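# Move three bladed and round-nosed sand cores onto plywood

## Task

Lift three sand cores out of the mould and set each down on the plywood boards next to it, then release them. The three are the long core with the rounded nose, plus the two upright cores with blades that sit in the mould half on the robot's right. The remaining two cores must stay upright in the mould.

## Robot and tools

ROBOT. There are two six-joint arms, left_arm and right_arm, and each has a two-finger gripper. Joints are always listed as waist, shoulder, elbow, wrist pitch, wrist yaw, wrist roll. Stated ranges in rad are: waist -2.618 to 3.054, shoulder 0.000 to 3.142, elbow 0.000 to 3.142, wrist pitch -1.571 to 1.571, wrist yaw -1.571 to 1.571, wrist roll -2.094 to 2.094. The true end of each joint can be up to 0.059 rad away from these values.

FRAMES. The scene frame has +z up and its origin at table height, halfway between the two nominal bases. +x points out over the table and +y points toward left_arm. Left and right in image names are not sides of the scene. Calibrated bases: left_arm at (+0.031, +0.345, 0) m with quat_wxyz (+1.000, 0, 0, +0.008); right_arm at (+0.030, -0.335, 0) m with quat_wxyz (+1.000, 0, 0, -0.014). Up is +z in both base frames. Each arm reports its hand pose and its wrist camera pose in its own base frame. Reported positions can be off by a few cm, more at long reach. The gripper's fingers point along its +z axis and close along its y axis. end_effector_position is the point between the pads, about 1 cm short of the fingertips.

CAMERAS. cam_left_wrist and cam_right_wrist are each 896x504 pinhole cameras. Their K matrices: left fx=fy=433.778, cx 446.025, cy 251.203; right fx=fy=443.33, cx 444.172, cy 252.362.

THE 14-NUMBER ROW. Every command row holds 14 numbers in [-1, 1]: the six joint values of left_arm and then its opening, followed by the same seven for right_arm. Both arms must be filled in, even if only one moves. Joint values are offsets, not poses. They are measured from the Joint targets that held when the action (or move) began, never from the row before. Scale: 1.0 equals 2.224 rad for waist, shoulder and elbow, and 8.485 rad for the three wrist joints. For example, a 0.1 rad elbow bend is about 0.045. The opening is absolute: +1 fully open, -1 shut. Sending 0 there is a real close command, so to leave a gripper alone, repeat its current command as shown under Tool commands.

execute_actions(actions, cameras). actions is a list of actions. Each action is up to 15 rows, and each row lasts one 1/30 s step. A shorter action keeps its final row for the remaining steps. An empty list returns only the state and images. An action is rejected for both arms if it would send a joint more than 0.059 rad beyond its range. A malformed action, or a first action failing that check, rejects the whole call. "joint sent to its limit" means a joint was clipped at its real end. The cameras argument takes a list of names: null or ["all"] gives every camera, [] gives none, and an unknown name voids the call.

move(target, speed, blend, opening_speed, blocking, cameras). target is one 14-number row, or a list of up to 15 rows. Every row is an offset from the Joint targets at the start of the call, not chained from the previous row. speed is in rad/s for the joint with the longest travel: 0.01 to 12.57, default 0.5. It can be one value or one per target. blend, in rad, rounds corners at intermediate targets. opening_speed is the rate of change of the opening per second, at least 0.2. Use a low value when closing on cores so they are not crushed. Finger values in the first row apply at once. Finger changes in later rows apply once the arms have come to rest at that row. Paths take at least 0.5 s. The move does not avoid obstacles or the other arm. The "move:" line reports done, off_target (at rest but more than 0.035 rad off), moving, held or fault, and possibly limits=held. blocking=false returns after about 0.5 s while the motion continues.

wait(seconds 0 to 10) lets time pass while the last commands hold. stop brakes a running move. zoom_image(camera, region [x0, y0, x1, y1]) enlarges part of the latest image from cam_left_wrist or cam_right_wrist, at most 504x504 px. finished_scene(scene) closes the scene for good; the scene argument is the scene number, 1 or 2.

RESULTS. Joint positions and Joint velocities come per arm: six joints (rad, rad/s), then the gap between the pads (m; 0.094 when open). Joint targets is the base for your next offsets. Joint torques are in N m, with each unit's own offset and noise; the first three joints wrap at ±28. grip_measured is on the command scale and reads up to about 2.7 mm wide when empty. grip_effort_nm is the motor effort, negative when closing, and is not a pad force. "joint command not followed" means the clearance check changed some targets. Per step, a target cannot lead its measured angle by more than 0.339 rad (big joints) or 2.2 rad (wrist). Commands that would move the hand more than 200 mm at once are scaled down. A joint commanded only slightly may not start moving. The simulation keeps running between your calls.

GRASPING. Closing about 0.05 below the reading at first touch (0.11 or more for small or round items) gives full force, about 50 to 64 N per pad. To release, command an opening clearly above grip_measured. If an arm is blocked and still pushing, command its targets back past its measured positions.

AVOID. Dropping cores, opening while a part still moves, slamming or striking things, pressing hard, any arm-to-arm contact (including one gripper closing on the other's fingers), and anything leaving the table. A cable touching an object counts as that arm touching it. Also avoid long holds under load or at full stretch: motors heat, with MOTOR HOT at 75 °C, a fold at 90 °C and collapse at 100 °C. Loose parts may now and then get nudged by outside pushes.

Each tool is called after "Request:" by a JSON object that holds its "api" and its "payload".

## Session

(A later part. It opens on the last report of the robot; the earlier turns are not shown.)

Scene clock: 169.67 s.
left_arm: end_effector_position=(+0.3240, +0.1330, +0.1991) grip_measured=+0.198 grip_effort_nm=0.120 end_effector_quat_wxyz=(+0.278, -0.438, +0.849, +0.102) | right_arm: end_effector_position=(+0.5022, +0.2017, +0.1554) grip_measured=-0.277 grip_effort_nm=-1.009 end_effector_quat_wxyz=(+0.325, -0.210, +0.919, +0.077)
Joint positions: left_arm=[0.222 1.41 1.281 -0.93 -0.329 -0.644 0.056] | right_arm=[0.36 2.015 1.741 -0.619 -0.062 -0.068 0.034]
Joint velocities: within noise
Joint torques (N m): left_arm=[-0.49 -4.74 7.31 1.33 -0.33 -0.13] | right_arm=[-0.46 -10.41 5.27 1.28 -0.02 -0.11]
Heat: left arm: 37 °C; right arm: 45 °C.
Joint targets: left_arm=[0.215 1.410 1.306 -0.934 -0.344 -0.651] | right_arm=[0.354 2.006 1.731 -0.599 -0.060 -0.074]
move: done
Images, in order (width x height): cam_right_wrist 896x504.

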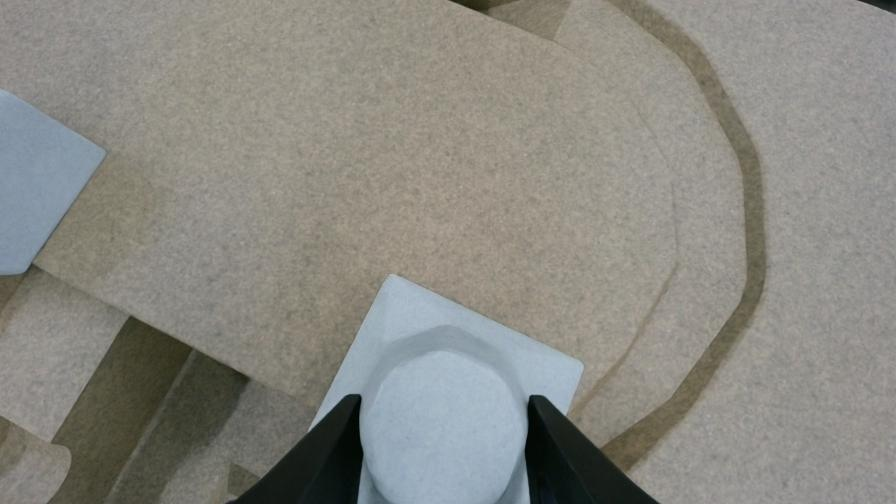

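Request:
{"api": "execute_actions", "payload": {"actions": [], "cameras": ["cam_right_wrist"]}}

Scene clock: 188.40 s.
left_arm: end_effector_position=(+0.3240, +0.1330, +0.1991) grip_measured=+0.198 grip_effort_nm=0.129 end_effector_quat_wxyz=(+0.278, -0.438, +0.849, +0.102) | right_arm: end_effector_position=(+0.5022, +0.2017, +0.1554) grip_measured=-0.278 grip_effort_nm=-1.004 end_effector_quat_wxyz=(+0.325, -0.210, +0.919, +0.077)
Joint positions: left_arm=[0.222 1.41 1.281 -0.93 -0.329 -0.644 0.056] | right_arm=[0.36 2.015 1.741 -0.619 -0.062 -0.068 0.034]
Joint velocities: within noise
Joint torques (N m): left_arm=[-0.4 -4.83 7.38 1.32 -0.35 -0.15] | right_arm=[-0.44 -10.44 5.24 1.27 -0.01 -0.11]
Heat: left arm: 37 °C; right arm: 45 °C.
Joint targets: left_arm=[0.215 1.410 1.306 -0.934 -0.344 -0.651] | right_arm=[0.354 2.006 1.731 -0.599 -0.060 -0.074]
Tool commands: left_gripper/opening=+0.2 right_gripper/opening=-0.5
Images, in order (width x height): cam_right_wrist 896x504.

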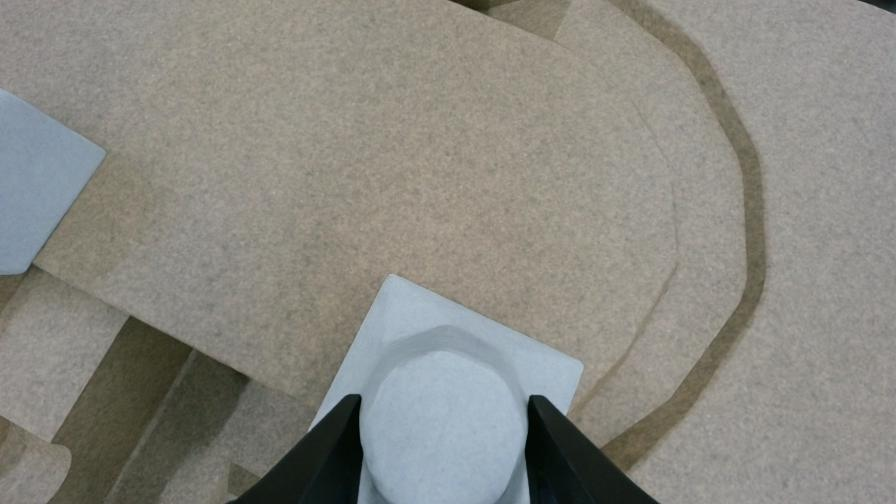

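Request:
{"api": "move", "payload": {"target": [[0,0,0,0,0,0,0.2,0,0.0099,0.0899,-0.0169,0,0,-0.5],[0,0,0,0,0,0,0.2,0,0.0115,0.1259,-0.0231,0,0,-0.5]], "speed": 0.2, "cameras": ["cam_right_wrist"]}}

Scene clock: 195.80 s.
left_arm: end_effector_position=(+0.3240, +0.1330, +0.1991) grip_measured=+0.198 grip_effort_nm=0.125 end_effector_quat_wxyz=(+0.278, -0.438, +0.849, +0.102) | right_arm: end_effector_position=(+0.5012, +0.2009, +0.2015) grip_measured=-0.281 grip_effort_nm=-1.004 end_effector_quat_wxyz=(+0.319, -0.211, +0.921, +0.075)
Joint positions: left_arm=[0.222 1.41 1.281 -0.93 -0.329 -0.644 0.056] | right_arm=[0.36 2.034 1.962 -0.833 -0.06 -0.07 0.034]
Joint velocities: within noise
Joint torques (N m): left_arm=[-0.35 -4.75 7.32 1.32 -0.33 -0.14] | right_arm=[-0.46 -10.04 9.88 1.42 -0.04 -0.09]
Heat: left arm: 37 °C; right arm: 45 °C.
Joint targets: left_arm=[0.215 1.410 1.306 -0.934 -0.344 -0.651] | right_arm=[0.354 2.032 2.011 -0.795 -0.060 -0.074]
move: off_target (right_arm); right_arm: the elbow is farthest, 0.049 rad from its target
Images, in order (width x height): cam_right_wrist 896x504.

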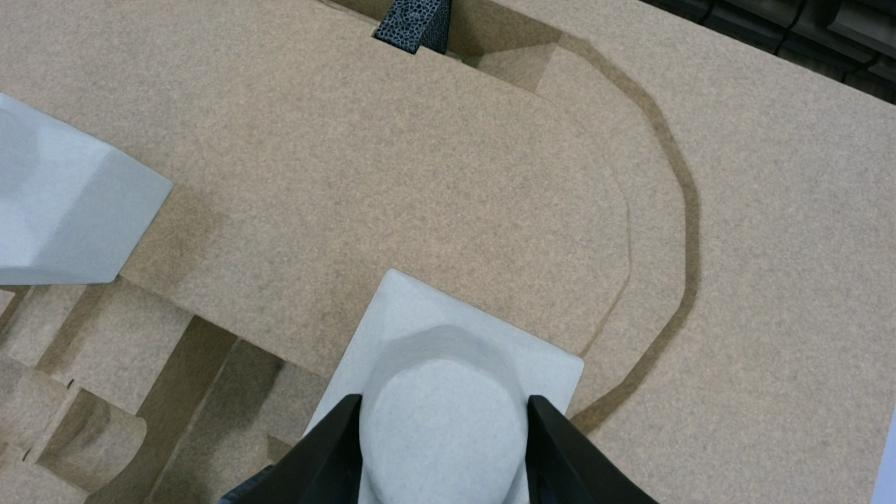

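Request:
{"api": "move", "payload": {"target": [[0,0,0,0,0,0,0.2,0,0.0126,0.0940,-0.0200,0,0,-0.5],[0,0,0,0,0,0,0.2,-0.2941,-0.2540,-0.2388,-0.0059,0.0071,0.0087,-0.5]], "speed": [0.22,0.4], "cameras": ["cam_right_wrist"]}}

Scene clock: 203.53 s.
left_arm: end_effector_position=(+0.3240, +0.1330, +0.1991) grip_measured=+0.198 grip_effort_nm=0.129 end_effector_quat_wxyz=(+0.278, -0.438, +0.849, +0.102) | right_arm: end_effector_position=(+0.3792, -0.1158, +0.2333) grip_measured=-0.281 grip_effort_nm=-1.004 end_effector_quat_wxyz=(+0.305, +0.138, +0.941, -0.047)
Joint positions: left_arm=[0.222 1.41 1.281 -0.93 -0.329 -0.644 0.056] | right_arm=[-0.299 1.509 1.478 -0.911 0 -0.008 0.034]
Joint velocities: within noise
Joint torques (N m): left_arm=[-0.43 -4.78 7.3 1.35 -0.34 -0.16] | right_arm=[-0.18 -9.03 5.98 1.6 -0.01 0.03]
Heat: left arm: 37 °C; right arm: 46 °C.
Joint targets: left_arm=[0.215 1.410 1.306 -0.934 -0.344 -0.651] | right_arm=[-0.300 1.467 1.480 -0.845 0.000 -0.001]
move: off_target (right_arm); right_arm: the wrist pitch is farthest, 0.066 rad from its target
Images, in order (width x height): cam_right_wrist 896x504.

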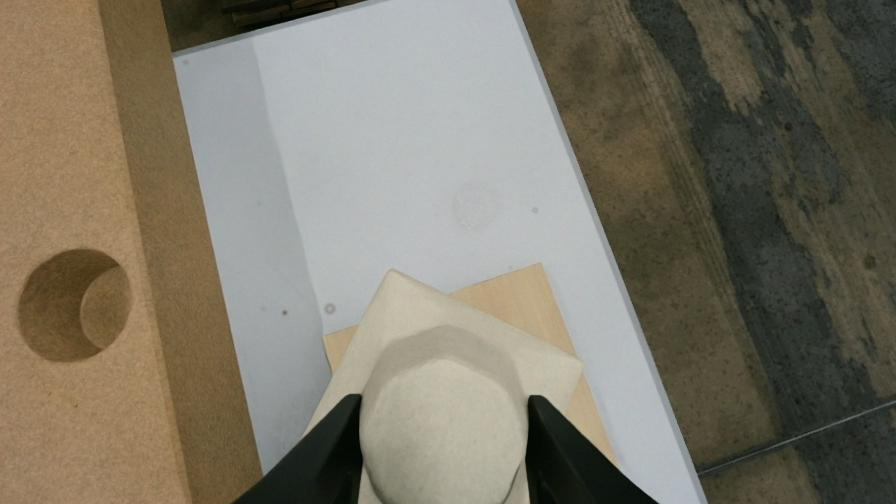

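Request:
{"api": "move", "payload": {"target": [0,0,0,0,0,0,0.2,-0.2212,0.1924,0.0090,-0.0047,-0.1585,-0.1593,-0.5], "speed": 0.5, "cameras": ["cam_right_wrist"]}}

Scene clock: 237.43 s.
left_arm: end_effector_position=(+0.3240, +0.1330, +0.1991) grip_measured=+0.198 grip_effort_nm=0.120 end_effector_quat_wxyz=(+0.278, -0.438, +0.849, +0.102) | right_arm: end_effector_position=(+0.3906, -0.1518, +0.2013) grip_measured=-0.281 grip_effort_nm=-1.004 end_effector_quat_wxyz=(+0.556, -0.286, +0.755, +0.197)
Joint positions: left_arm=[0.222 1.41 1.281 -0.93 -0.329 -0.644 0.056] | right_arm=[-0.789 1.897 1.478 -0.91 -1.252 -1.337 0.034]
Joint velocities: within noise
Joint torques (N m): left_arm=[-0.36 -4.68 7.24 1.32 -0.34 -0.15] | right_arm=[-0.34 -8.38 7.06 0.64 -1.34 -0.18]
Heat: left arm: 38 °C; right arm: 41 °C.
Joint targets: left_arm=[0.215 1.410 1.306 -0.934 -0.344 -0.651] | right_arm=[-0.792 1.895 1.500 -0.885 -1.345 -1.352]
move: off_target (right_arm); right_arm: the wrist yaw is farthest, 0.093 rad from its target
Images, in order (width x height): cam_right_wrist 896x504.

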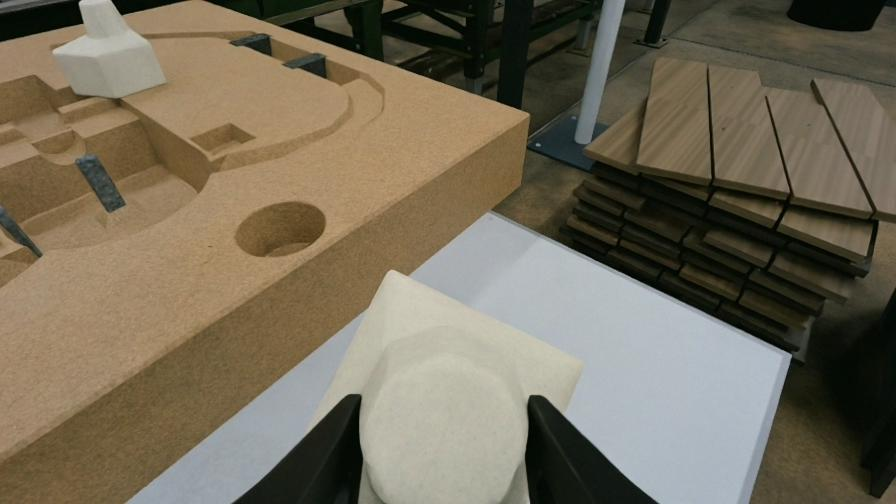

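Request:
{"api": "move", "payload": {"target": [[0,0,0,0,0,0,0.2,0.0009,0.0315,-0.0495,0.0206,0,0,-0.5],[0,0,0,0,0,0,0.2,0.0009,0.0495,-0.0719,0.0312,0,0,-0.5]], "speed": [0.2,0.08], "cameras": []}}

Scene clock: 249.03 s.
left_arm: end_effector_position=(+0.3240, +0.1330, +0.1991) grip_measured=+0.198 grip_effort_nm=0.120 end_effector_quat_wxyz=(+0.278, -0.438, +0.849, +0.102) | right_arm: end_effector_position=(+0.3990, -0.1589, +0.1389) grip_measured=-0.281 grip_effort_nm=-1.009 end_effector_quat_wxyz=(+0.567, -0.294, +0.746, +0.189)
Joint positions: left_arm=[0.222 1.41 1.281 -0.93 -0.329 -0.644 0.056] | right_arm=[-0.789 1.999 1.346 -0.643 -1.27 -1.338 0.034]
Joint velocities: within noise
Joint torques (N m): left_arm=[-0.42 -4.75 7.35 1.32 -0.33 -0.14] | right_arm=[-0.08 -8.29 4.62 0.65 -1.19 -0.2]
Heat: left arm: 38 °C; right arm: 42 °C.
Joint targets: left_arm=[0.215 1.410 1.306 -0.934 -0.344 -0.651] | right_arm=[-0.790 2.005 1.340 -0.621 -1.345 -1.352]
move: off_target (right_arm); right_arm: the wrist yaw is farthest, 0.075 rad from its target
No camera images: "cameras" was empty.

Request:
{"api": "move", "payload": {"target": [[0,0,0,0,0,0,0.2,-0.0117,0.0045,-0.0220,-0.0038,-0.0006,-0.0048,-0.5],[0,0,0,0,0,0,0.2,-0.0117,0.0095,-0.0284,-0.0008,-0.0006,-0.0048,-0.5]], "speed": [0.12,0.06], "cameras": ["cam_right_wrist"]}}

Scene clock: 263.70 s.
left_arm: end_effector_position=(+0.3240, +0.1330, +0.1991) grip_measured=+0.198 grip_effort_nm=0.125 end_effector_quat_wxyz=(+0.278, -0.438, +0.849, +0.102) | right_arm: end_effector_position=(+0.3900, -0.1584, +0.1352) grip_measured=-0.281 grip_effort_nm=-1.009 end_effector_quat_wxyz=(+0.589, -0.287, +0.728, +0.198)
Joint positions: left_arm=[0.222 1.41 1.281 -0.93 -0.329 -0.644 0.056] | right_arm=[-0.813 2.007 1.297 -0.618 -1.335 -1.373 0.034]
Joint velocities: within noise
Joint torques (N m): left_arm=[-0.43 -4.68 7.38 1.34 -0.33 -0.15] | right_arm=[-0.31 -7.15 3.33 0.34 -0.62 -0.26]
Heat: left arm: 38 °C; right arm: 44 °C.
Joint targets: left_arm=[0.215 1.410 1.306 -0.934 -0.344 -0.651] | right_arm=[-0.816 2.026 1.277 -0.627 -1.350 -1.393]
move: done
Images, in order (width x height): cam_right_wrist 896x504.

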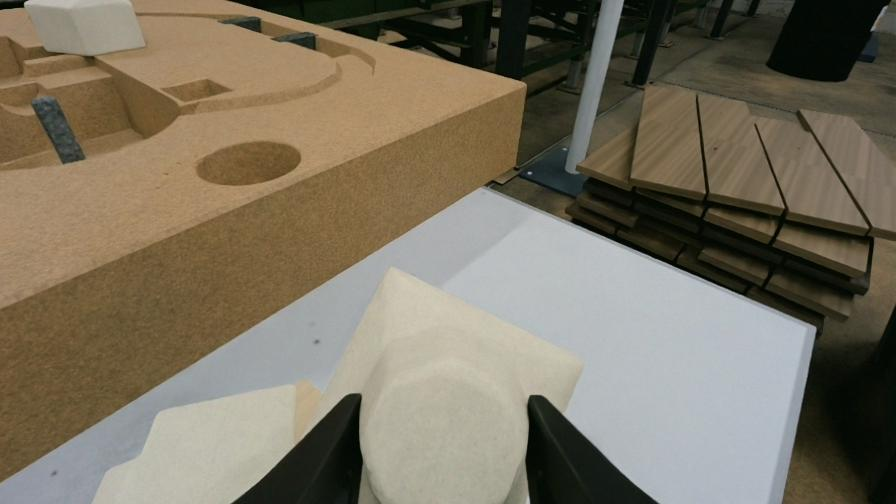

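Request:
{"api": "zoom_image", "payload": {"camera": "cam_right_wrist", "region": [60, 240, 620, 504]}}

Request:
{"api": "zoom_image", "payload": {"camera": "cam_right_wrist", "region": [60, 304, 360, 504]}}

Region (60, 240, 620, 504) is 560x264 pixels. A region can be at most 504 by 504 pixels.

Scaled by 1.680.

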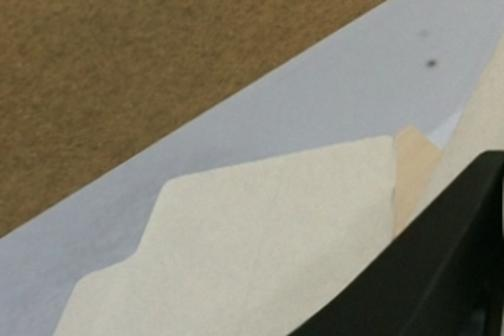

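Request:
{"api": "move", "payload": {"target": [0,0,0,0,0,0,0.2,-0.0054,0.0288,0.1138,-0.0345,0.0006,-0.0130,-0.5], "speed": 0.2, "cameras": ["cam_right_wrist"]}}

Scene clock: 466.70 s.
left_arm: end_effector_position=(+0.3240, +0.1330, +0.1991) grip_measured=+0.198 grip_effort_nm=0.120 end_effector_quat_wxyz=(+0.278, -0.438, +0.849, +0.102) | right_arm: end_effector_position=(+0.3947, -0.1716, +0.1366) grip_measured=-0.281 grip_effort_nm=-0.999 end_effector_quat_wxyz=(+0.551, -0.284, +0.755, +0.214)
Joint positions: left_arm=[0.222 1.41 1.281 -0.93 -0.329 -0.644 0.056] | right_arm=[-0.818 2.087 1.491 -0.907 -1.263 -1.489 0.034]
Joint velocities: within noise
Joint torques (N m): left_arm=[-0.35 -4.72 7.39 1.32 -0.35 -0.14] | right_arm=[-0.91 -8.96 8.05 0.11 -1.26 -0.17]
Heat: left arm: 40 °C; right arm: 40 °C.
Joint targets: left_arm=[0.215 1.410 1.306 -0.934 -0.344 -0.651] | right_arm=[-0.828 2.090 1.530 -0.920 -1.345 -1.503]
move: off_target (right_arm); right_arm: the wrist yaw is farthest, 0.082 rad from its target
Images, in order (width x height): cam_right_wrist 896x504.

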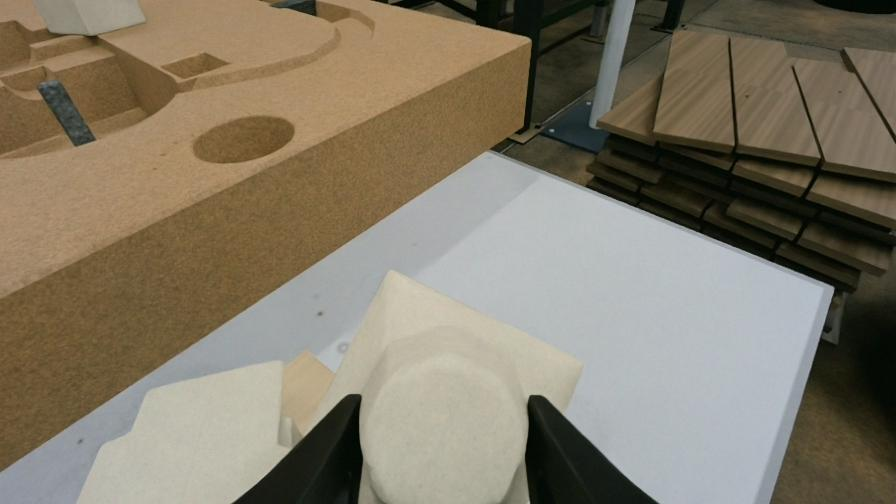

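Request:
{"api": "zoom_image", "payload": {"camera": "cam_right_wrist", "region": [60, 324, 380, 504]}}

Scaled by 1.575.

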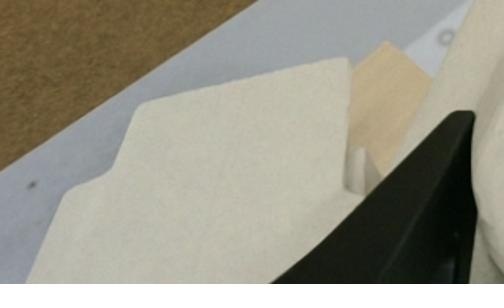

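Request:
{"api": "move", "payload": {"target": [0,0,0,0,0,0,0.2,-0.0039,0.0189,-0.0202,0.0083,-0.0008,0,-0.5], "speed": 0.08, "cameras": []}}

Scene clock: 487.37 s.
left_arm: end_effector_position=(+0.3240, +0.1330, +0.1991) grip_measured=+0.198 grip_effort_nm=0.129 end_effector_quat_wxyz=(+0.278, -0.438, +0.849, +0.102) | right_arm: end_effector_position=(+0.3963, -0.1797, +0.1202) grip_measured=-0.281 grip_effort_nm=-1.004 end_effector_quat_wxyz=(+0.551, -0.279, +0.757, +0.213)
Joint positions: left_arm=[0.222 1.41 1.281 -0.93 -0.329 -0.644 0.056] | right_arm=[-0.829 2.131 1.491 -0.868 -1.263 -1.49 0.034]
Joint velocities: within noise
Joint torques (N m): left_arm=[-0.35 -4.72 7.31 1.33 -0.34 -0.16] | right_arm=[-0.7 -9.32 4.38 0.39 -1.33 -0.19]
Heat: left arm: 40 °C; right arm: 41 °C.
Joint targets: left_arm=[0.215 1.410 1.306 -0.934 -0.344 -0.651] | right_arm=[-0.837 2.132 1.485 -0.850 -1.352 -1.503]
move: off_target (right_arm); right_arm: the wrist yaw is farthest, 0.089 rad from its target
No camera images: "cameras" was empty.

Request:
{"api": "move", "payload": {"target": [[0,0,0,0,0,0,0.2,-0.0184,0.0234,0.0090,-0.0100,0.0038,-0.0179,-0.5],[0,0,0,0,0,0,0.2,-0.0387,0.0454,0.0292,-0.0259,0.0049,-0.0362,-0.5]], "speed": 0.1, "cameras": ["cam_right_wrist"]}}

Scene clock: 497.30 s.
left_arm: end_effector_position=(+0.3240, +0.1330, +0.1991) grip_measured=+0.198 grip_effort_nm=0.125 end_effector_quat_wxyz=(+0.278, -0.438, +0.849, +0.102) | right_arm: end_effector_position=(+0.3730, -0.1979, +0.1030) grip_measured=-0.284 grip_effort_nm=-1.004 end_effector_quat_wxyz=(+0.575, -0.294, +0.738, +0.197)
Joint positions: left_arm=[0.222 1.41 1.281 -0.93 -0.329 -0.644 0.056] | right_arm=[-0.91 2.218 1.523 -1.051 -1.302 -1.801 0.034]
Joint velocities: within noise
Joint torques (N m): left_arm=[-0.39 -4.78 7.35 1.31 -0.36 -0.16] | right_arm=[-1.14 -8.43 6.56 -0.3 -0.55 -0.14]
Heat: left arm: 40 °C; right arm: 41 °C.
Joint targets: left_arm=[0.215 1.410 1.306 -0.934 -0.344 -0.651] | right_arm=[-0.922 2.233 1.550 -1.069 -1.310 -1.810]
move: done
Images, in order (width x height): cam_right_wrist 896x504.

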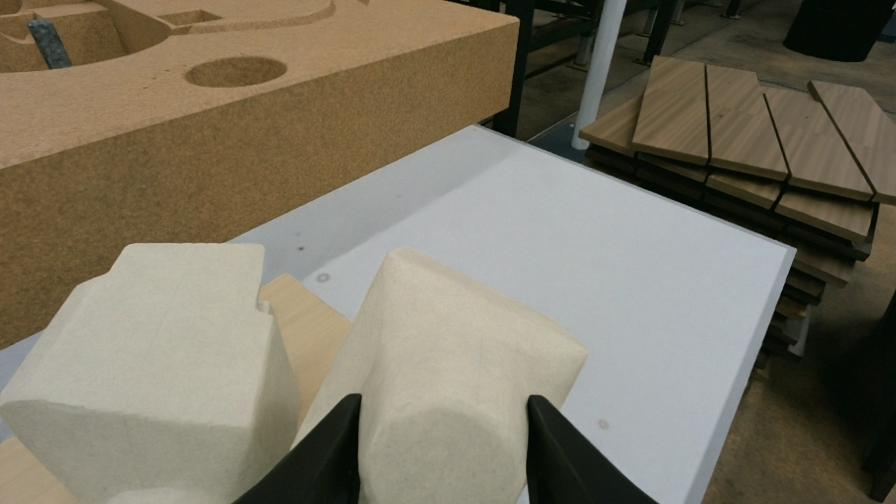

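Request:
{"api": "move", "payload": {"target": [0,0,0,0,0,0,0.2,-0.0306,0.0459,0.0225,-0.0154,0.0029,-0.0230,-0.5], "speed": 0.1, "cameras": ["cam_right_wrist"]}}

Scene clock: 504.73 s.
left_arm: end_effector_position=(+0.3240, +0.1330, +0.1991) grip_measured=+0.198 grip_effort_nm=0.125 end_effector_quat_wxyz=(+0.278, -0.438, +0.849, +0.102) | right_arm: end_effector_position=(+0.3515, -0.2173, +0.0779) grip_measured=-0.290 grip_effort_nm=-1.004 end_effector_quat_wxyz=(+0.574, -0.284, +0.742, +0.197)
Joint positions: left_arm=[0.222 1.41 1.281 -0.93 -0.329 -0.644 0.056] | right_arm=[-0.983 2.318 1.572 -1.199 -1.284 -1.994 0.033]
Joint velocities: within noise
Joint torques (N m): left_arm=[-0.44 -4.78 7.31 1.31 -0.35 -0.14] | right_arm=[-0.69 -8.64 6.31 -0.36 -0.45 -0.17]
Heat: left arm: 40 °C; right arm: 43 °C.
Joint targets: left_arm=[0.215 1.410 1.306 -0.934 -0.344 -0.651] | right_arm=[-0.991 2.336 1.600 -1.200 -1.286 -2.005]
move: done
Images, in order (width x height): cam_right_wrist 896x504.

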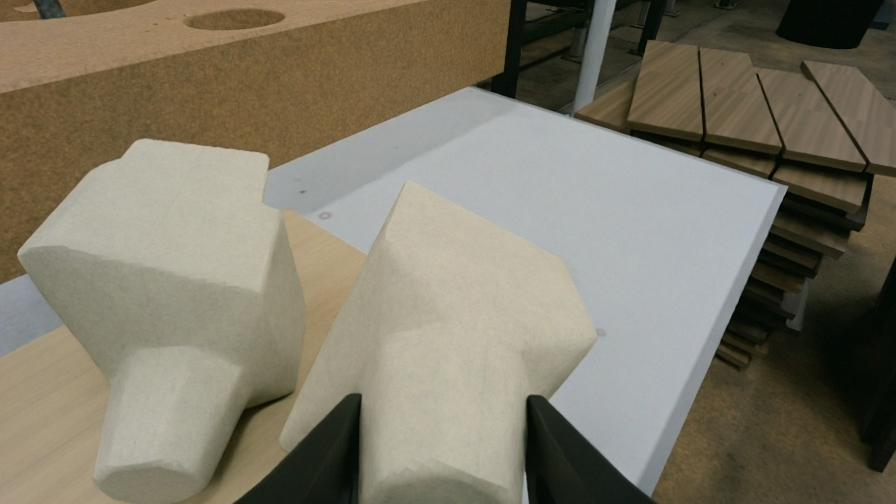

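Request:
{"api": "move", "payload": {"target": [0,0,0,0,0,0,0.2,-0.0130,0.0220,0.0090,-0.0059,0.0018,-0.0050,-0.5], "speed": 0.06, "cameras": ["cam_right_wrist"]}}

Scene clock: 511.40 s.
left_arm: end_effector_position=(+0.3240, +0.1330, +0.1991) grip_measured=+0.198 grip_effort_nm=0.120 end_effector_quat_wxyz=(+0.278, -0.438, +0.849, +0.102) | right_arm: end_effector_position=(+0.3436, -0.2243, +0.0619) grip_measured=-0.292 grip_effort_nm=-1.004 end_effector_quat_wxyz=(+0.568, -0.276, +0.748, +0.203)
Joint positions: left_arm=[0.222 1.41 1.281 -0.93 -0.329 -0.644 0.056] | right_arm=[-1.008 2.37 1.593 -1.234 -1.265 -2.04 0.033]
Joint velocities: within noise
Joint torques (N m): left_arm=[-0.4 -4.74 7.36 1.32 -0.35 -0.14] | right_arm=[-1.03 -8.99 6.09 -0.58 -0.48 -0.13]
Heat: left arm: 40 °C; right arm: 44 °C.
Joint targets: left_arm=[0.215 1.410 1.306 -0.934 -0.344 -0.651] | right_arm=[-1.020 2.384 1.620 -1.250 -1.270 -2.048]
move: done
Images, in order (width x height): cam_right_wrist 896x504.

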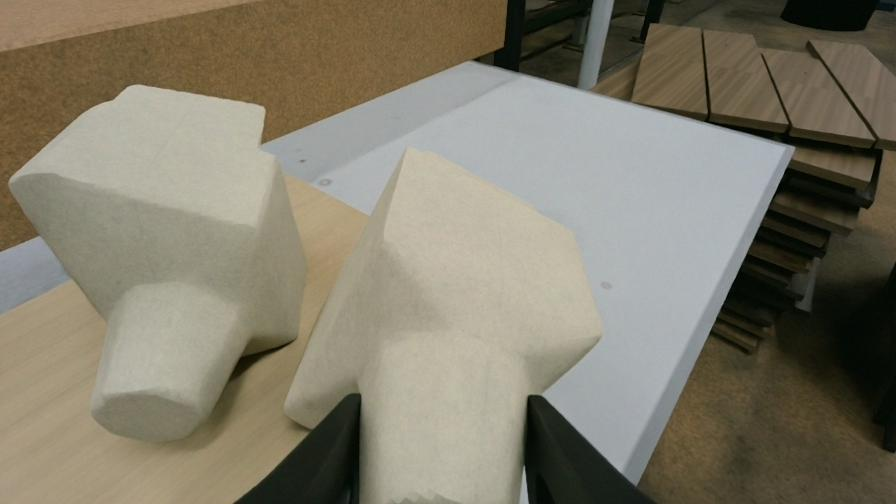

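Request:
{"api": "move", "payload": {"target": [0,0,0,0,0,0,0.2,0.0009,-0.0760,-0.1281,0.0507,-0.0012,0.0121,-0.5], "speed": 0.12, "cameras": ["cam_right_wrist"]}}

Scene clock: 550.30 s.
left_arm: end_effector_position=(+0.3240, +0.1330, +0.1991) grip_measured=+0.198 grip_effort_nm=0.134 end_effector_quat_wxyz=(+0.278, -0.438, +0.849, +0.102) | right_arm: end_effector_position=(+0.3378, -0.2168, +0.0578) grip_measured=-0.293 grip_effort_nm=-1.004 end_effector_quat_wxyz=(+0.594, -0.298, +0.735, +0.133)
Joint positions: left_arm=[0.222 1.41 1.281 -0.93 -0.329 -0.644 0.056] | right_arm=[-1.016 2.24 1.349 -0.868 -1.304 -1.93 0.033]
Joint velocities: within noise
Joint torques (N m): left_arm=[-0.44 -4.7 7.31 1.35 -0.32 -0.17] | right_arm=[-0.14 -11.26 2.88 0.34 -0.26 -0.23]
Heat: left arm: 41 °C; right arm: 49 °C.
Joint targets: left_arm=[0.215 1.410 1.306 -0.934 -0.344 -0.651] | right_arm=[-1.018 2.215 1.335 -0.820 -1.281 -1.945]
move: off_target (right_arm); right_arm: the wrist pitch is farthest, 0.048 rad from its target
Images, in order (width x height): cam_right_wrist 896x504.

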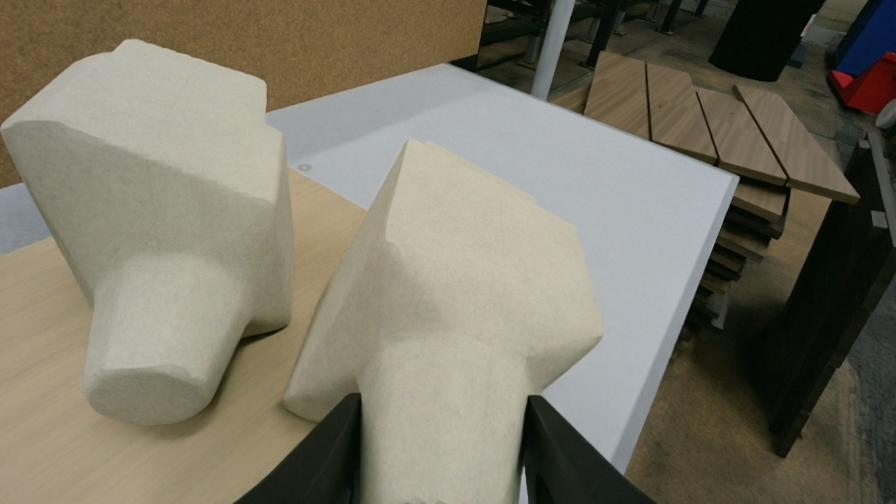

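Request:
{"api": "move", "payload": {"target": [0,0,0,0,0,0,0.2,-0.0005,-0.0540,-0.1020,0.0530,0.0035,0.0123,-0.5], "speed": 0.12, "cameras": ["cam_right_wrist"]}}

Scene clock: 559.60 s.
left_arm: end_effector_position=(+0.3240, +0.1330, +0.1991) grip_measured=+0.198 grip_effort_nm=0.125 end_effector_quat_wxyz=(+0.278, -0.438, +0.849, +0.102) | right_arm: end_effector_position=(+0.3355, -0.2112, +0.0624) grip_measured=-0.294 grip_effort_nm=-1.004 end_effector_quat_wxyz=(+0.617, -0.347, +0.706, +0.038)
Joint positions: left_arm=[0.222 1.41 1.281 -0.93 -0.329 -0.644 0.056] | right_arm=[-1.016 2.108 1.12 -0.438 -1.33 -1.816 0.033]
Joint velocities: within noise
Joint torques (N m): left_arm=[-0.43 -4.78 7.42 1.33 -0.36 -0.15] | right_arm=[-0.27 -9.46 3.14 0.92 0.26 -0.33]
Heat: left arm: 41 °C; right arm: 50 °C.
Joint targets: left_arm=[0.215 1.410 1.306 -0.934 -0.344 -0.651] | right_arm=[-1.019 2.095 1.108 -0.370 -1.251 -1.841]
move: off_target (right_arm); right_arm: the wrist yaw is farthest, 0.078 rad from its target
Images, in order (width x height): cam_right_wrist 896x504.

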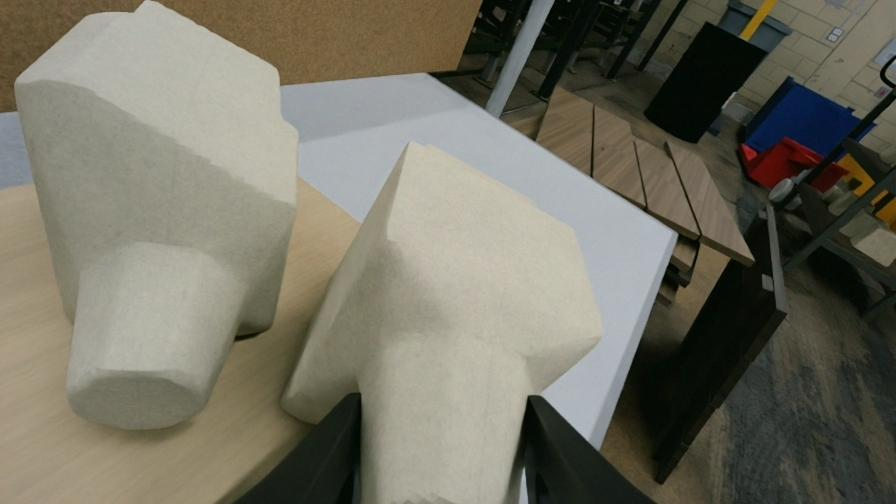

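Request:
{"api": "move", "payload": {"target": [0,0,0,0,0,0,0.2,0,0.0020,0,0.0,0.0080,0,-0.5], "speed": 0.08, "cameras": ["cam_right_wrist"]}}

Scene clock: 569.17 s.
left_arm: end_effector_position=(+0.3240, +0.1330, +0.1991) grip_measured=+0.198 grip_effort_nm=0.120 end_effector_quat_wxyz=(+0.278, -0.438, +0.849, +0.102) | right_arm: end_effector_position=(+0.3354, -0.2122, +0.0614) grip_measured=-0.294 grip_effort_nm=-1.009 end_effector_quat_wxyz=(+0.611, -0.347, +0.711, +0.037)
Joint positions: left_arm=[0.222 1.41 1.281 -0.93 -0.329 -0.644 0.056] | right_arm=[-1.016 2.103 1.12 -0.437 -1.314 -1.808 0.033]
Joint velocities: within noise
Joint torques (N m): left_arm=[-0.42 -4.74 7.31 1.33 -0.35 -0.16] | right_arm=[-0.23 -8.83 3.14 0.93 0.81 -0.41]
Heat: left arm: 41 °C; right arm: 48 °C.
Joint targets: left_arm=[0.215 1.410 1.306 -0.934 -0.344 -0.651] | right_arm=[-1.019 2.100 1.108 -0.370 -1.183 -1.841]
move: off_target (right_arm); right_arm: the wrist yaw is farthest, 0.131 rad from its target
Images, in order (width x height): cam_right_wrist 896x504.

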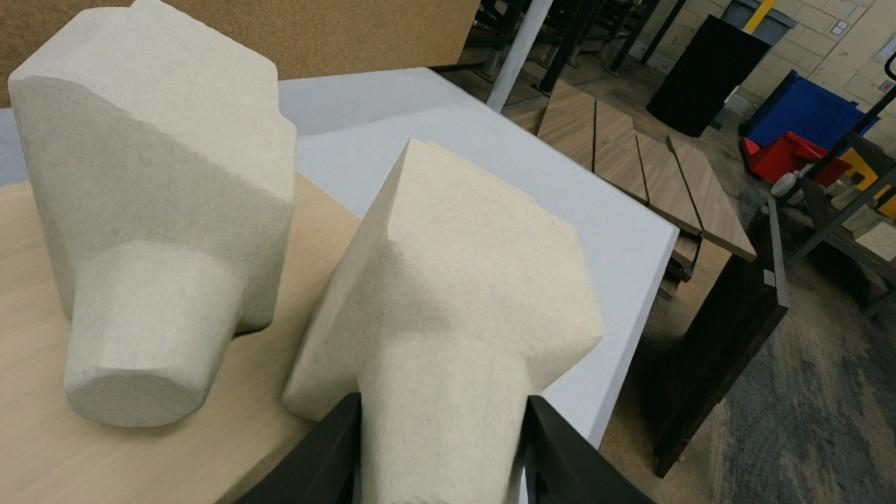

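Request:
{"api": "move", "payload": {"target": [0,0,0,0,0,0,0.2,0,0,0,-0.0024,-0.0205,0,-0.5], "speed": 0.15, "cameras": ["cam_right_wrist"]}}

Scene clock: 575.70 s.
left_arm: end_effector_position=(+0.3240, +0.1330, +0.1991) grip_measured=+0.198 grip_effort_nm=0.120 end_effector_quat_wxyz=(+0.278, -0.438, +0.849, +0.102) | right_arm: end_effector_position=(+0.3360, -0.2109, +0.0658) grip_measured=-0.294 grip_effort_nm=-1.009 end_effector_quat_wxyz=(+0.623, -0.351, +0.698, +0.032)
Joint positions: left_arm=[0.222 1.41 1.281 -0.93 -0.329 -0.644 0.056] | right_arm=[-1.016 2.103 1.116 -0.426 -1.344 -1.824 0.033]
Joint velocities: within noise
Joint torques (N m): left_arm=[-0.39 -4.75 7.27 1.33 -0.33 -0.17] | right_arm=[-0.21 -8.73 3.45 0.63 -0.57 -0.24]
Heat: left arm: 41 °C; right arm: 46 °C.
Joint targets: left_arm=[0.215 1.410 1.306 -0.934 -0.344 -0.651] | right_arm=[-1.019 2.100 1.108 -0.391 -1.357 -1.841]
move: done
Images, in order (width x height): cam_right_wrist 896x504.

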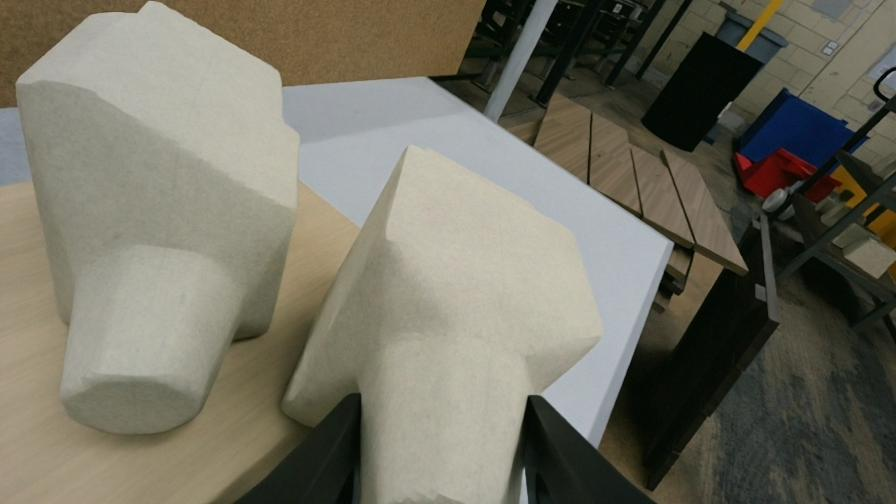

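Request:
{"api": "move", "payload": {"target": [[0,0,0,0,0,0,0.2,0,0,0,0,0.0055,0,-0.5],[0,0,0,0,0,0,0.2,0,0,0,0,0.0055,0,-0.1]], "speed": 0.1, "opening_speed": 0.3, "cameras": ["cam_right_wrist"]}}

Scene clock: 582.97 s.
left_arm: end_effector_position=(+0.3240, +0.1330, +0.1991) grip_measured=+0.198 grip_effort_nm=0.120 end_effector_quat_wxyz=(+0.278, -0.438, +0.849, +0.102) | right_arm: end_effector_position=(+0.3362, -0.2161, +0.0562) grip_measured=-0.103 grip_effort_nm=0.183 end_effector_quat_wxyz=(+0.601, -0.369, +0.709, +0.013)
Joint positions: left_arm=[0.222 1.41 1.281 -0.93 -0.329 -0.644 0.056] | right_arm=[-1.016 2.103 1.116 -0.4 -1.286 -1.839 0.042]
Joint velocities: within noise
Joint torques (N m): left_arm=[-0.42 -4.74 7.47 1.35 -0.35 -0.13] | right_arm=[0.03 -8.77 3.48 0.43 -0.65 -0.06]
Heat: left arm: 41 °C; right arm: 44 °C.
Joint targets: left_arm=[0.215 1.410 1.306 -0.934 -0.344 -0.651] | right_arm=[-1.019 2.100 1.108 -0.390 -1.310 -1.841]
move: done
Images, in order (width x height): cam_right_wrist 896x504.

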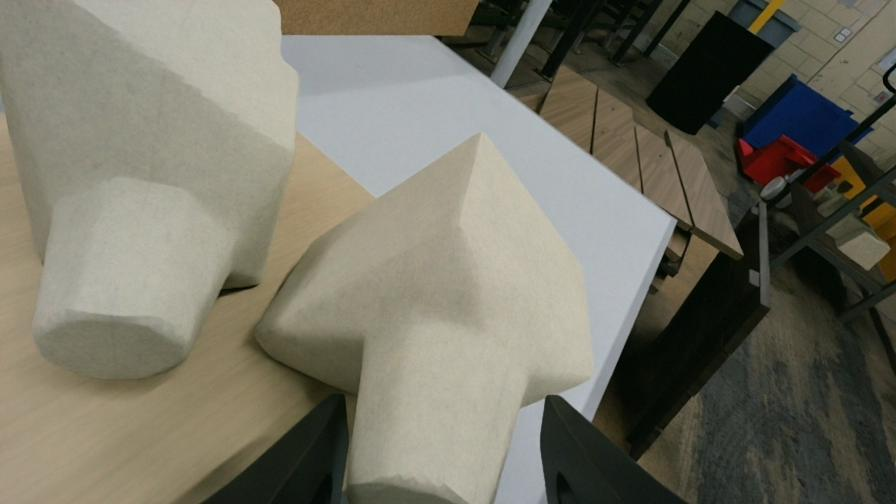

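Request:
{"api": "move", "payload": {"target": [0,0,0,0,0,0,0.2,-0.0535,-0.0252,-0.0338,0.0022,0,0,-0.03], "speed": 0.1, "opening_speed": 0.3, "cameras": ["cam_right_wrist"]}}

Scene clock: 604.67 s.
left_arm: end_effector_position=(+0.3240, +0.1330, +0.1991) grip_measured=+0.198 grip_effort_nm=0.125 end_effector_quat_wxyz=(+0.278, -0.438, +0.849, +0.102) | right_arm: end_effector_position=(+0.3014, -0.2379, +0.0503) grip_measured=-0.033 grip_effort_nm=0.183 end_effector_quat_wxyz=(+0.600, -0.320, +0.733, -0.011)
Joint positions: left_arm=[0.222 1.41 1.281 -0.93 -0.329 -0.644 0.056] | right_arm=[-1.132 2.078 1.043 -0.382 -1.284 -1.84 0.045]
Joint velocities: within noise
Joint torques (N m): left_arm=[-0.4 -4.75 7.32 1.33 -0.33 -0.16] | right_arm=[-0.44 -10.95 3.12 0.41 -0.72 -0.06]
Heat: left arm: 41 °C; right arm: 43 °C.
Joint targets: left_arm=[0.215 1.410 1.306 -0.934 -0.344 -0.651] | right_arm=[-1.138 2.043 1.033 -0.372 -1.310 -1.841]
move: done
Images, in order (width x height): cam_right_wrist 896x504.

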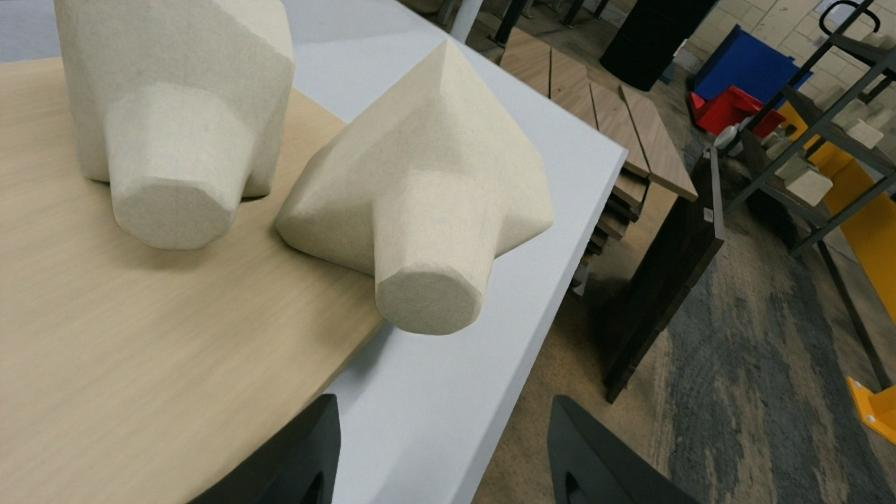

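Request:
{"api": "move", "payload": {"target": [[0,0,0,0,0,0,0.2,0,-0.067,0.2023,-0.059,0,0,-0.03],[0,0,0,0,0,0,0.2,0.2869,-0.3431,0.1915,-0.0833,0.1544,0.2170,-0.03]], "speed": [0.3,0.7], "cameras": ["cam_right_wrist"]}}

Scene clock: 623.83 s.
left_arm: end_effector_position=(+0.3240, +0.1330, +0.1991) grip_measured=+0.198 grip_effort_nm=0.125 end_effector_quat_wxyz=(+0.278, -0.438, +0.849, +0.102) | right_arm: end_effector_position=(+0.2927, -0.1598, +0.2754) grip_measured=-0.033 grip_effort_nm=0.178 end_effector_quat_wxyz=(+0.316, +0.233, +0.916, -0.079)
Joint positions: left_arm=[0.222 1.41 1.281 -0.93 -0.329 -0.644 0.056] | right_arm=[-0.507 1.295 1.456 -1.068 -0.008 -0.007 0.045]
Joint velocities: within noise
Joint torques (N m): left_arm=[-0.46 -4.68 7.31 1.33 -0.35 -0.15] | right_arm=[0.61 -4.75 5.78 1.01 0.06 0.05]
Heat: left arm: 41 °C; right arm: 49 °C.
Joint targets: left_arm=[0.215 1.410 1.306 -0.934 -0.344 -0.651] | right_arm=[-0.499 1.280 1.459 -1.079 0.000 0.000]
move: done
Images, in order (width x height): cam_right_wrist 896x504.

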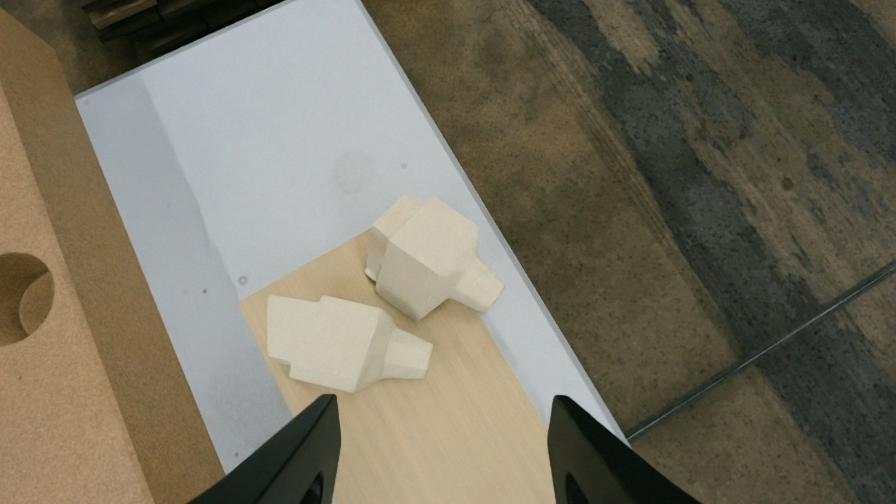

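Request:
{"api": "zoom_image", "payload": {"camera": "cam_right_wrist", "region": [230, 180, 540, 420]}}

Scaled by 1.626.

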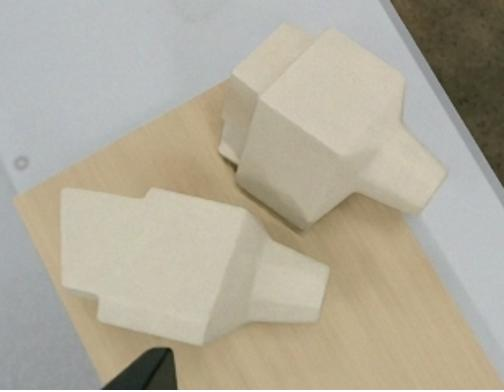

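Request:
{"api": "move", "payload": {"target": [0,0,0,0,0,0,0.2,-0.1776,0.2675,-0.0265,0.0117,-0.0707,-0.1685,0.12], "speed": 0.6, "cameras": ["cam_right_wrist"]}}

Scene clock: 719.77 s.
left_arm: end_effector_position=(+0.3240, +0.1330, +0.1991) grip_measured=+0.198 grip_effort_nm=0.120 end_effector_quat_wxyz=(+0.278, -0.438, +0.849, +0.102) | right_arm: end_effector_position=(+0.3076, -0.2255, +0.0968) grip_measured=+0.117 grip_effort_nm=0.173 end_effector_quat_wxyz=(+0.279, -0.266, +0.921, +0.063)
Joint positions: left_arm=[0.222 1.41 1.281 -0.93 -0.329 -0.644 0.056] | right_arm=[-0.891 1.869 1.407 -0.994 -0.571 -1.418 0.052]
Joint velocities: within noise
Joint torques (N m): left_arm=[-0.39 -4.74 7.38 1.32 -0.33 -0.15] | right_arm=[-0.43 -7.34 4.63 0.45 -0.55 -0.16]
Heat: left arm: 42 °C; right arm: 38 °C.
Joint targets: left_arm=[0.215 1.410 1.306 -0.934 -0.344 -0.651] | right_arm=[-0.895 1.876 1.400 -0.979 -0.600 -1.429]
move: done
Images, in order (width x height): cam_right_wrist 896x504.

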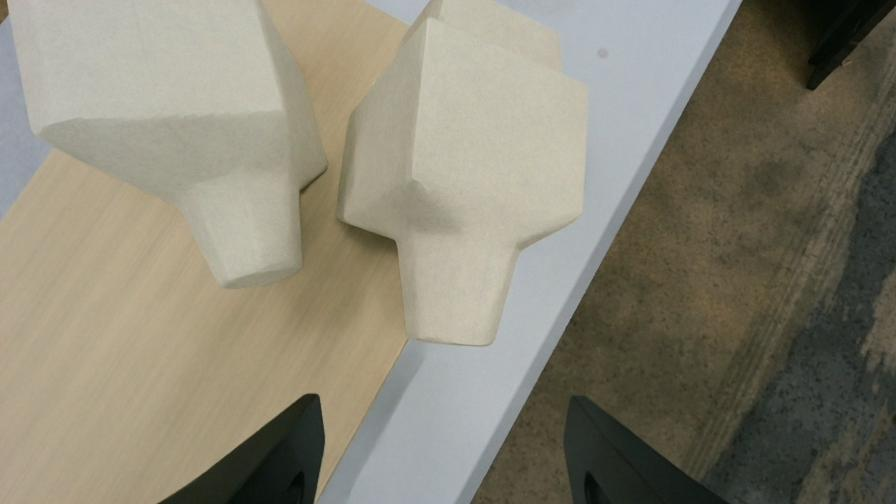

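Request:
{"api": "move", "payload": {"target": [0,0,0,0,0,0,0.2,0.0364,0.0333,-0.0540,0.0291,0.0029,0.0181,0.12], "speed": 0.12, "cameras": ["cam_right_wrist"]}}

Scene clock: 740.17 s.
left_arm: end_effector_position=(+0.3240, +0.1330, +0.1991) grip_measured=+0.198 grip_effort_nm=0.129 end_effector_quat_wxyz=(+0.278, -0.438, +0.849, +0.102) | right_arm: end_effector_position=(+0.3319, -0.2156, +0.0469) grip_measured=+0.117 grip_effort_nm=0.178 end_effector_quat_wxyz=(+0.280, -0.241, +0.927, +0.066)
Joint positions: left_arm=[0.222 1.41 1.281 -0.93 -0.329 -0.644 0.056] | right_arm=[-0.821 1.938 1.29 -0.75 -0.561 -1.28 0.052]
Joint velocities: within noise
Joint torques (N m): left_arm=[-0.46 -4.77 7.32 1.31 -0.34 -0.14] | right_arm=[0.61 -7.32 4.27 0.52 -0.41 0]
Heat: left arm: 42 °C; right arm: 41 °C.
Joint targets: left_arm=[0.215 1.410 1.306 -0.934 -0.344 -0.651] | right_arm=[-0.814 1.950 1.280 -0.733 -0.576 -1.276]
move: done
Images, in order (width x height): cam_right_wrist 896x504.

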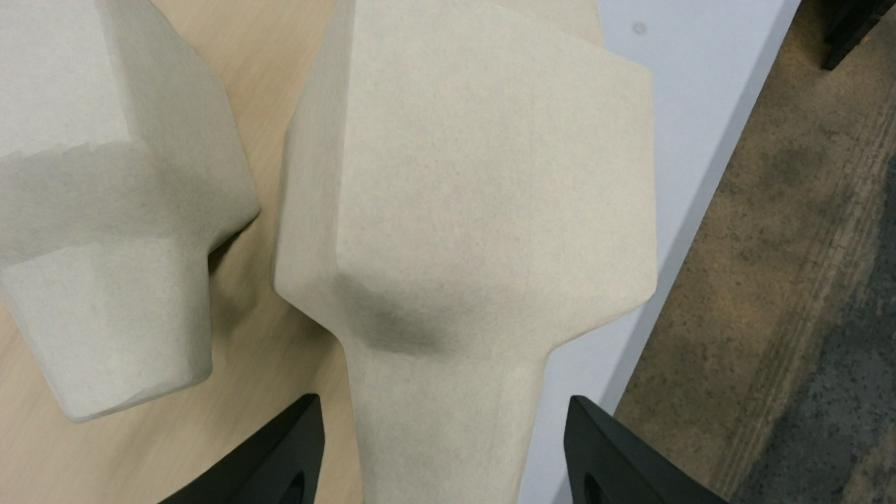

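Request:
{"api": "move", "payload": {"target": [0,0,0,0,0,0,0.2,0,0.0036,0,0.001,0,0,-0.5], "opening_speed": 0.3, "speed": 0.1, "cameras": ["cam_right_wrist"]}}

Scene clock: 745.10 s.
left_arm: end_effector_position=(+0.3240, +0.1330, +0.1991) grip_measured=+0.198 grip_effort_nm=0.125 end_effector_quat_wxyz=(+0.278, -0.438, +0.849, +0.102) | right_arm: end_effector_position=(+0.3328, -0.2168, +0.0446) grip_measured=-0.363 grip_effort_nm=-1.004 end_effector_quat_wxyz=(+0.281, -0.241, +0.927, +0.065)
Joint positions: left_arm=[0.222 1.41 1.281 -0.93 -0.329 -0.644 0.056] | right_arm=[-0.821 1.945 1.29 -0.741 -0.56 -1.279 0.03]
Joint velocities: within noise
Joint torques (N m): left_arm=[-0.44 -4.78 7.3 1.32 -0.35 -0.17] | right_arm=[0.61 -7.3 4.29 0.54 -0.41 0.01]
Heat: left arm: 42 °C; right arm: 41 °C.
Joint targets: left_arm=[0.215 1.410 1.306 -0.934 -0.344 -0.651] | right_arm=[-0.814 1.957 1.280 -0.724 -0.575 -1.276]
move: done
Images, in order (width x height): cam_right_wrist 896x504.

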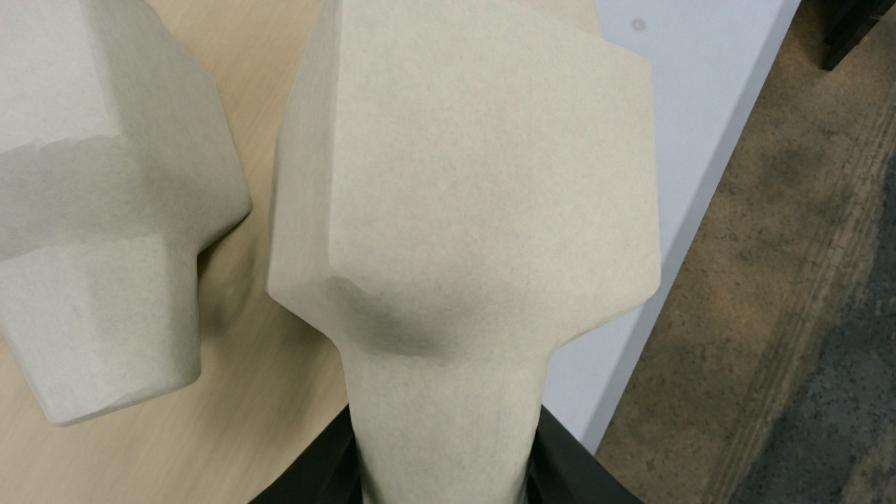

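Request:
{"api": "move", "payload": {"target": [0,0,0,0,0,0,0.2,0,-0.0297,0.0674,-0.0194,0,0,-0.5], "speed": 0.15, "cameras": ["cam_right_wrist"]}}

Scene clock: 753.47 s.
left_arm: end_effector_position=(+0.3240, +0.1330, +0.1991) grip_measured=+0.198 grip_effort_nm=0.115 end_effector_quat_wxyz=(+0.278, -0.438, +0.849, +0.102) | right_arm: end_effector_position=(+0.3300, -0.2210, +0.0657) grip_measured=-0.364 grip_effort_nm=-1.004 end_effector_quat_wxyz=(+0.259, -0.236, +0.934, +0.071)
Joint positions: left_arm=[0.222 1.41 1.281 -0.93 -0.329 -0.644 0.056] | right_arm=[-0.821 1.941 1.39 -0.88 -0.528 -1.278 0.03]
Joint velocities: within noise
Joint torques (N m): left_arm=[-0.4 -4.7 7.36 1.34 -0.32 -0.19] | right_arm=[0.58 -12.4 8.34 0.23 -0.72 0]
Heat: left arm: 42 °C; right arm: 41 °C.
Joint targets: left_arm=[0.215 1.410 1.306 -0.934 -0.344 -0.651] | right_arm=[-0.814 1.891 1.430 -0.889 -0.575 -1.276]
move: off_target (right_arm); right_arm: the shoulder is farthest, 0.050 rad from its target
Images, in order (width x height): cam_right_wrist 896x504.

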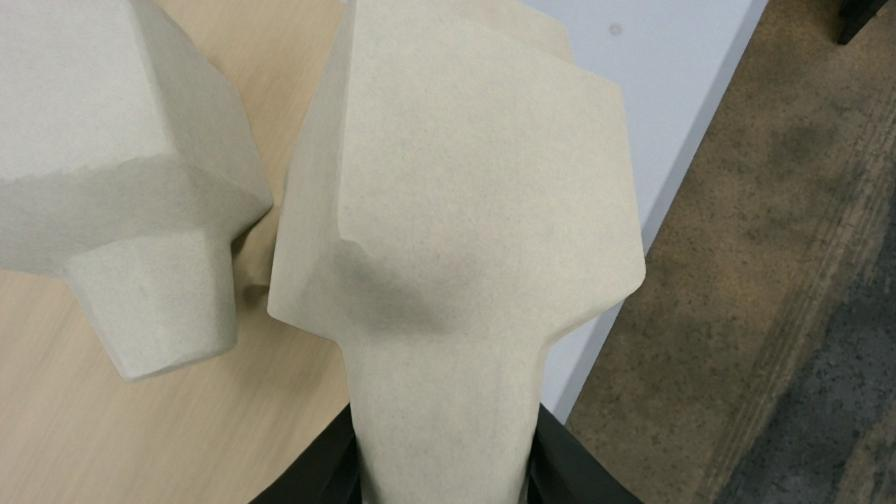

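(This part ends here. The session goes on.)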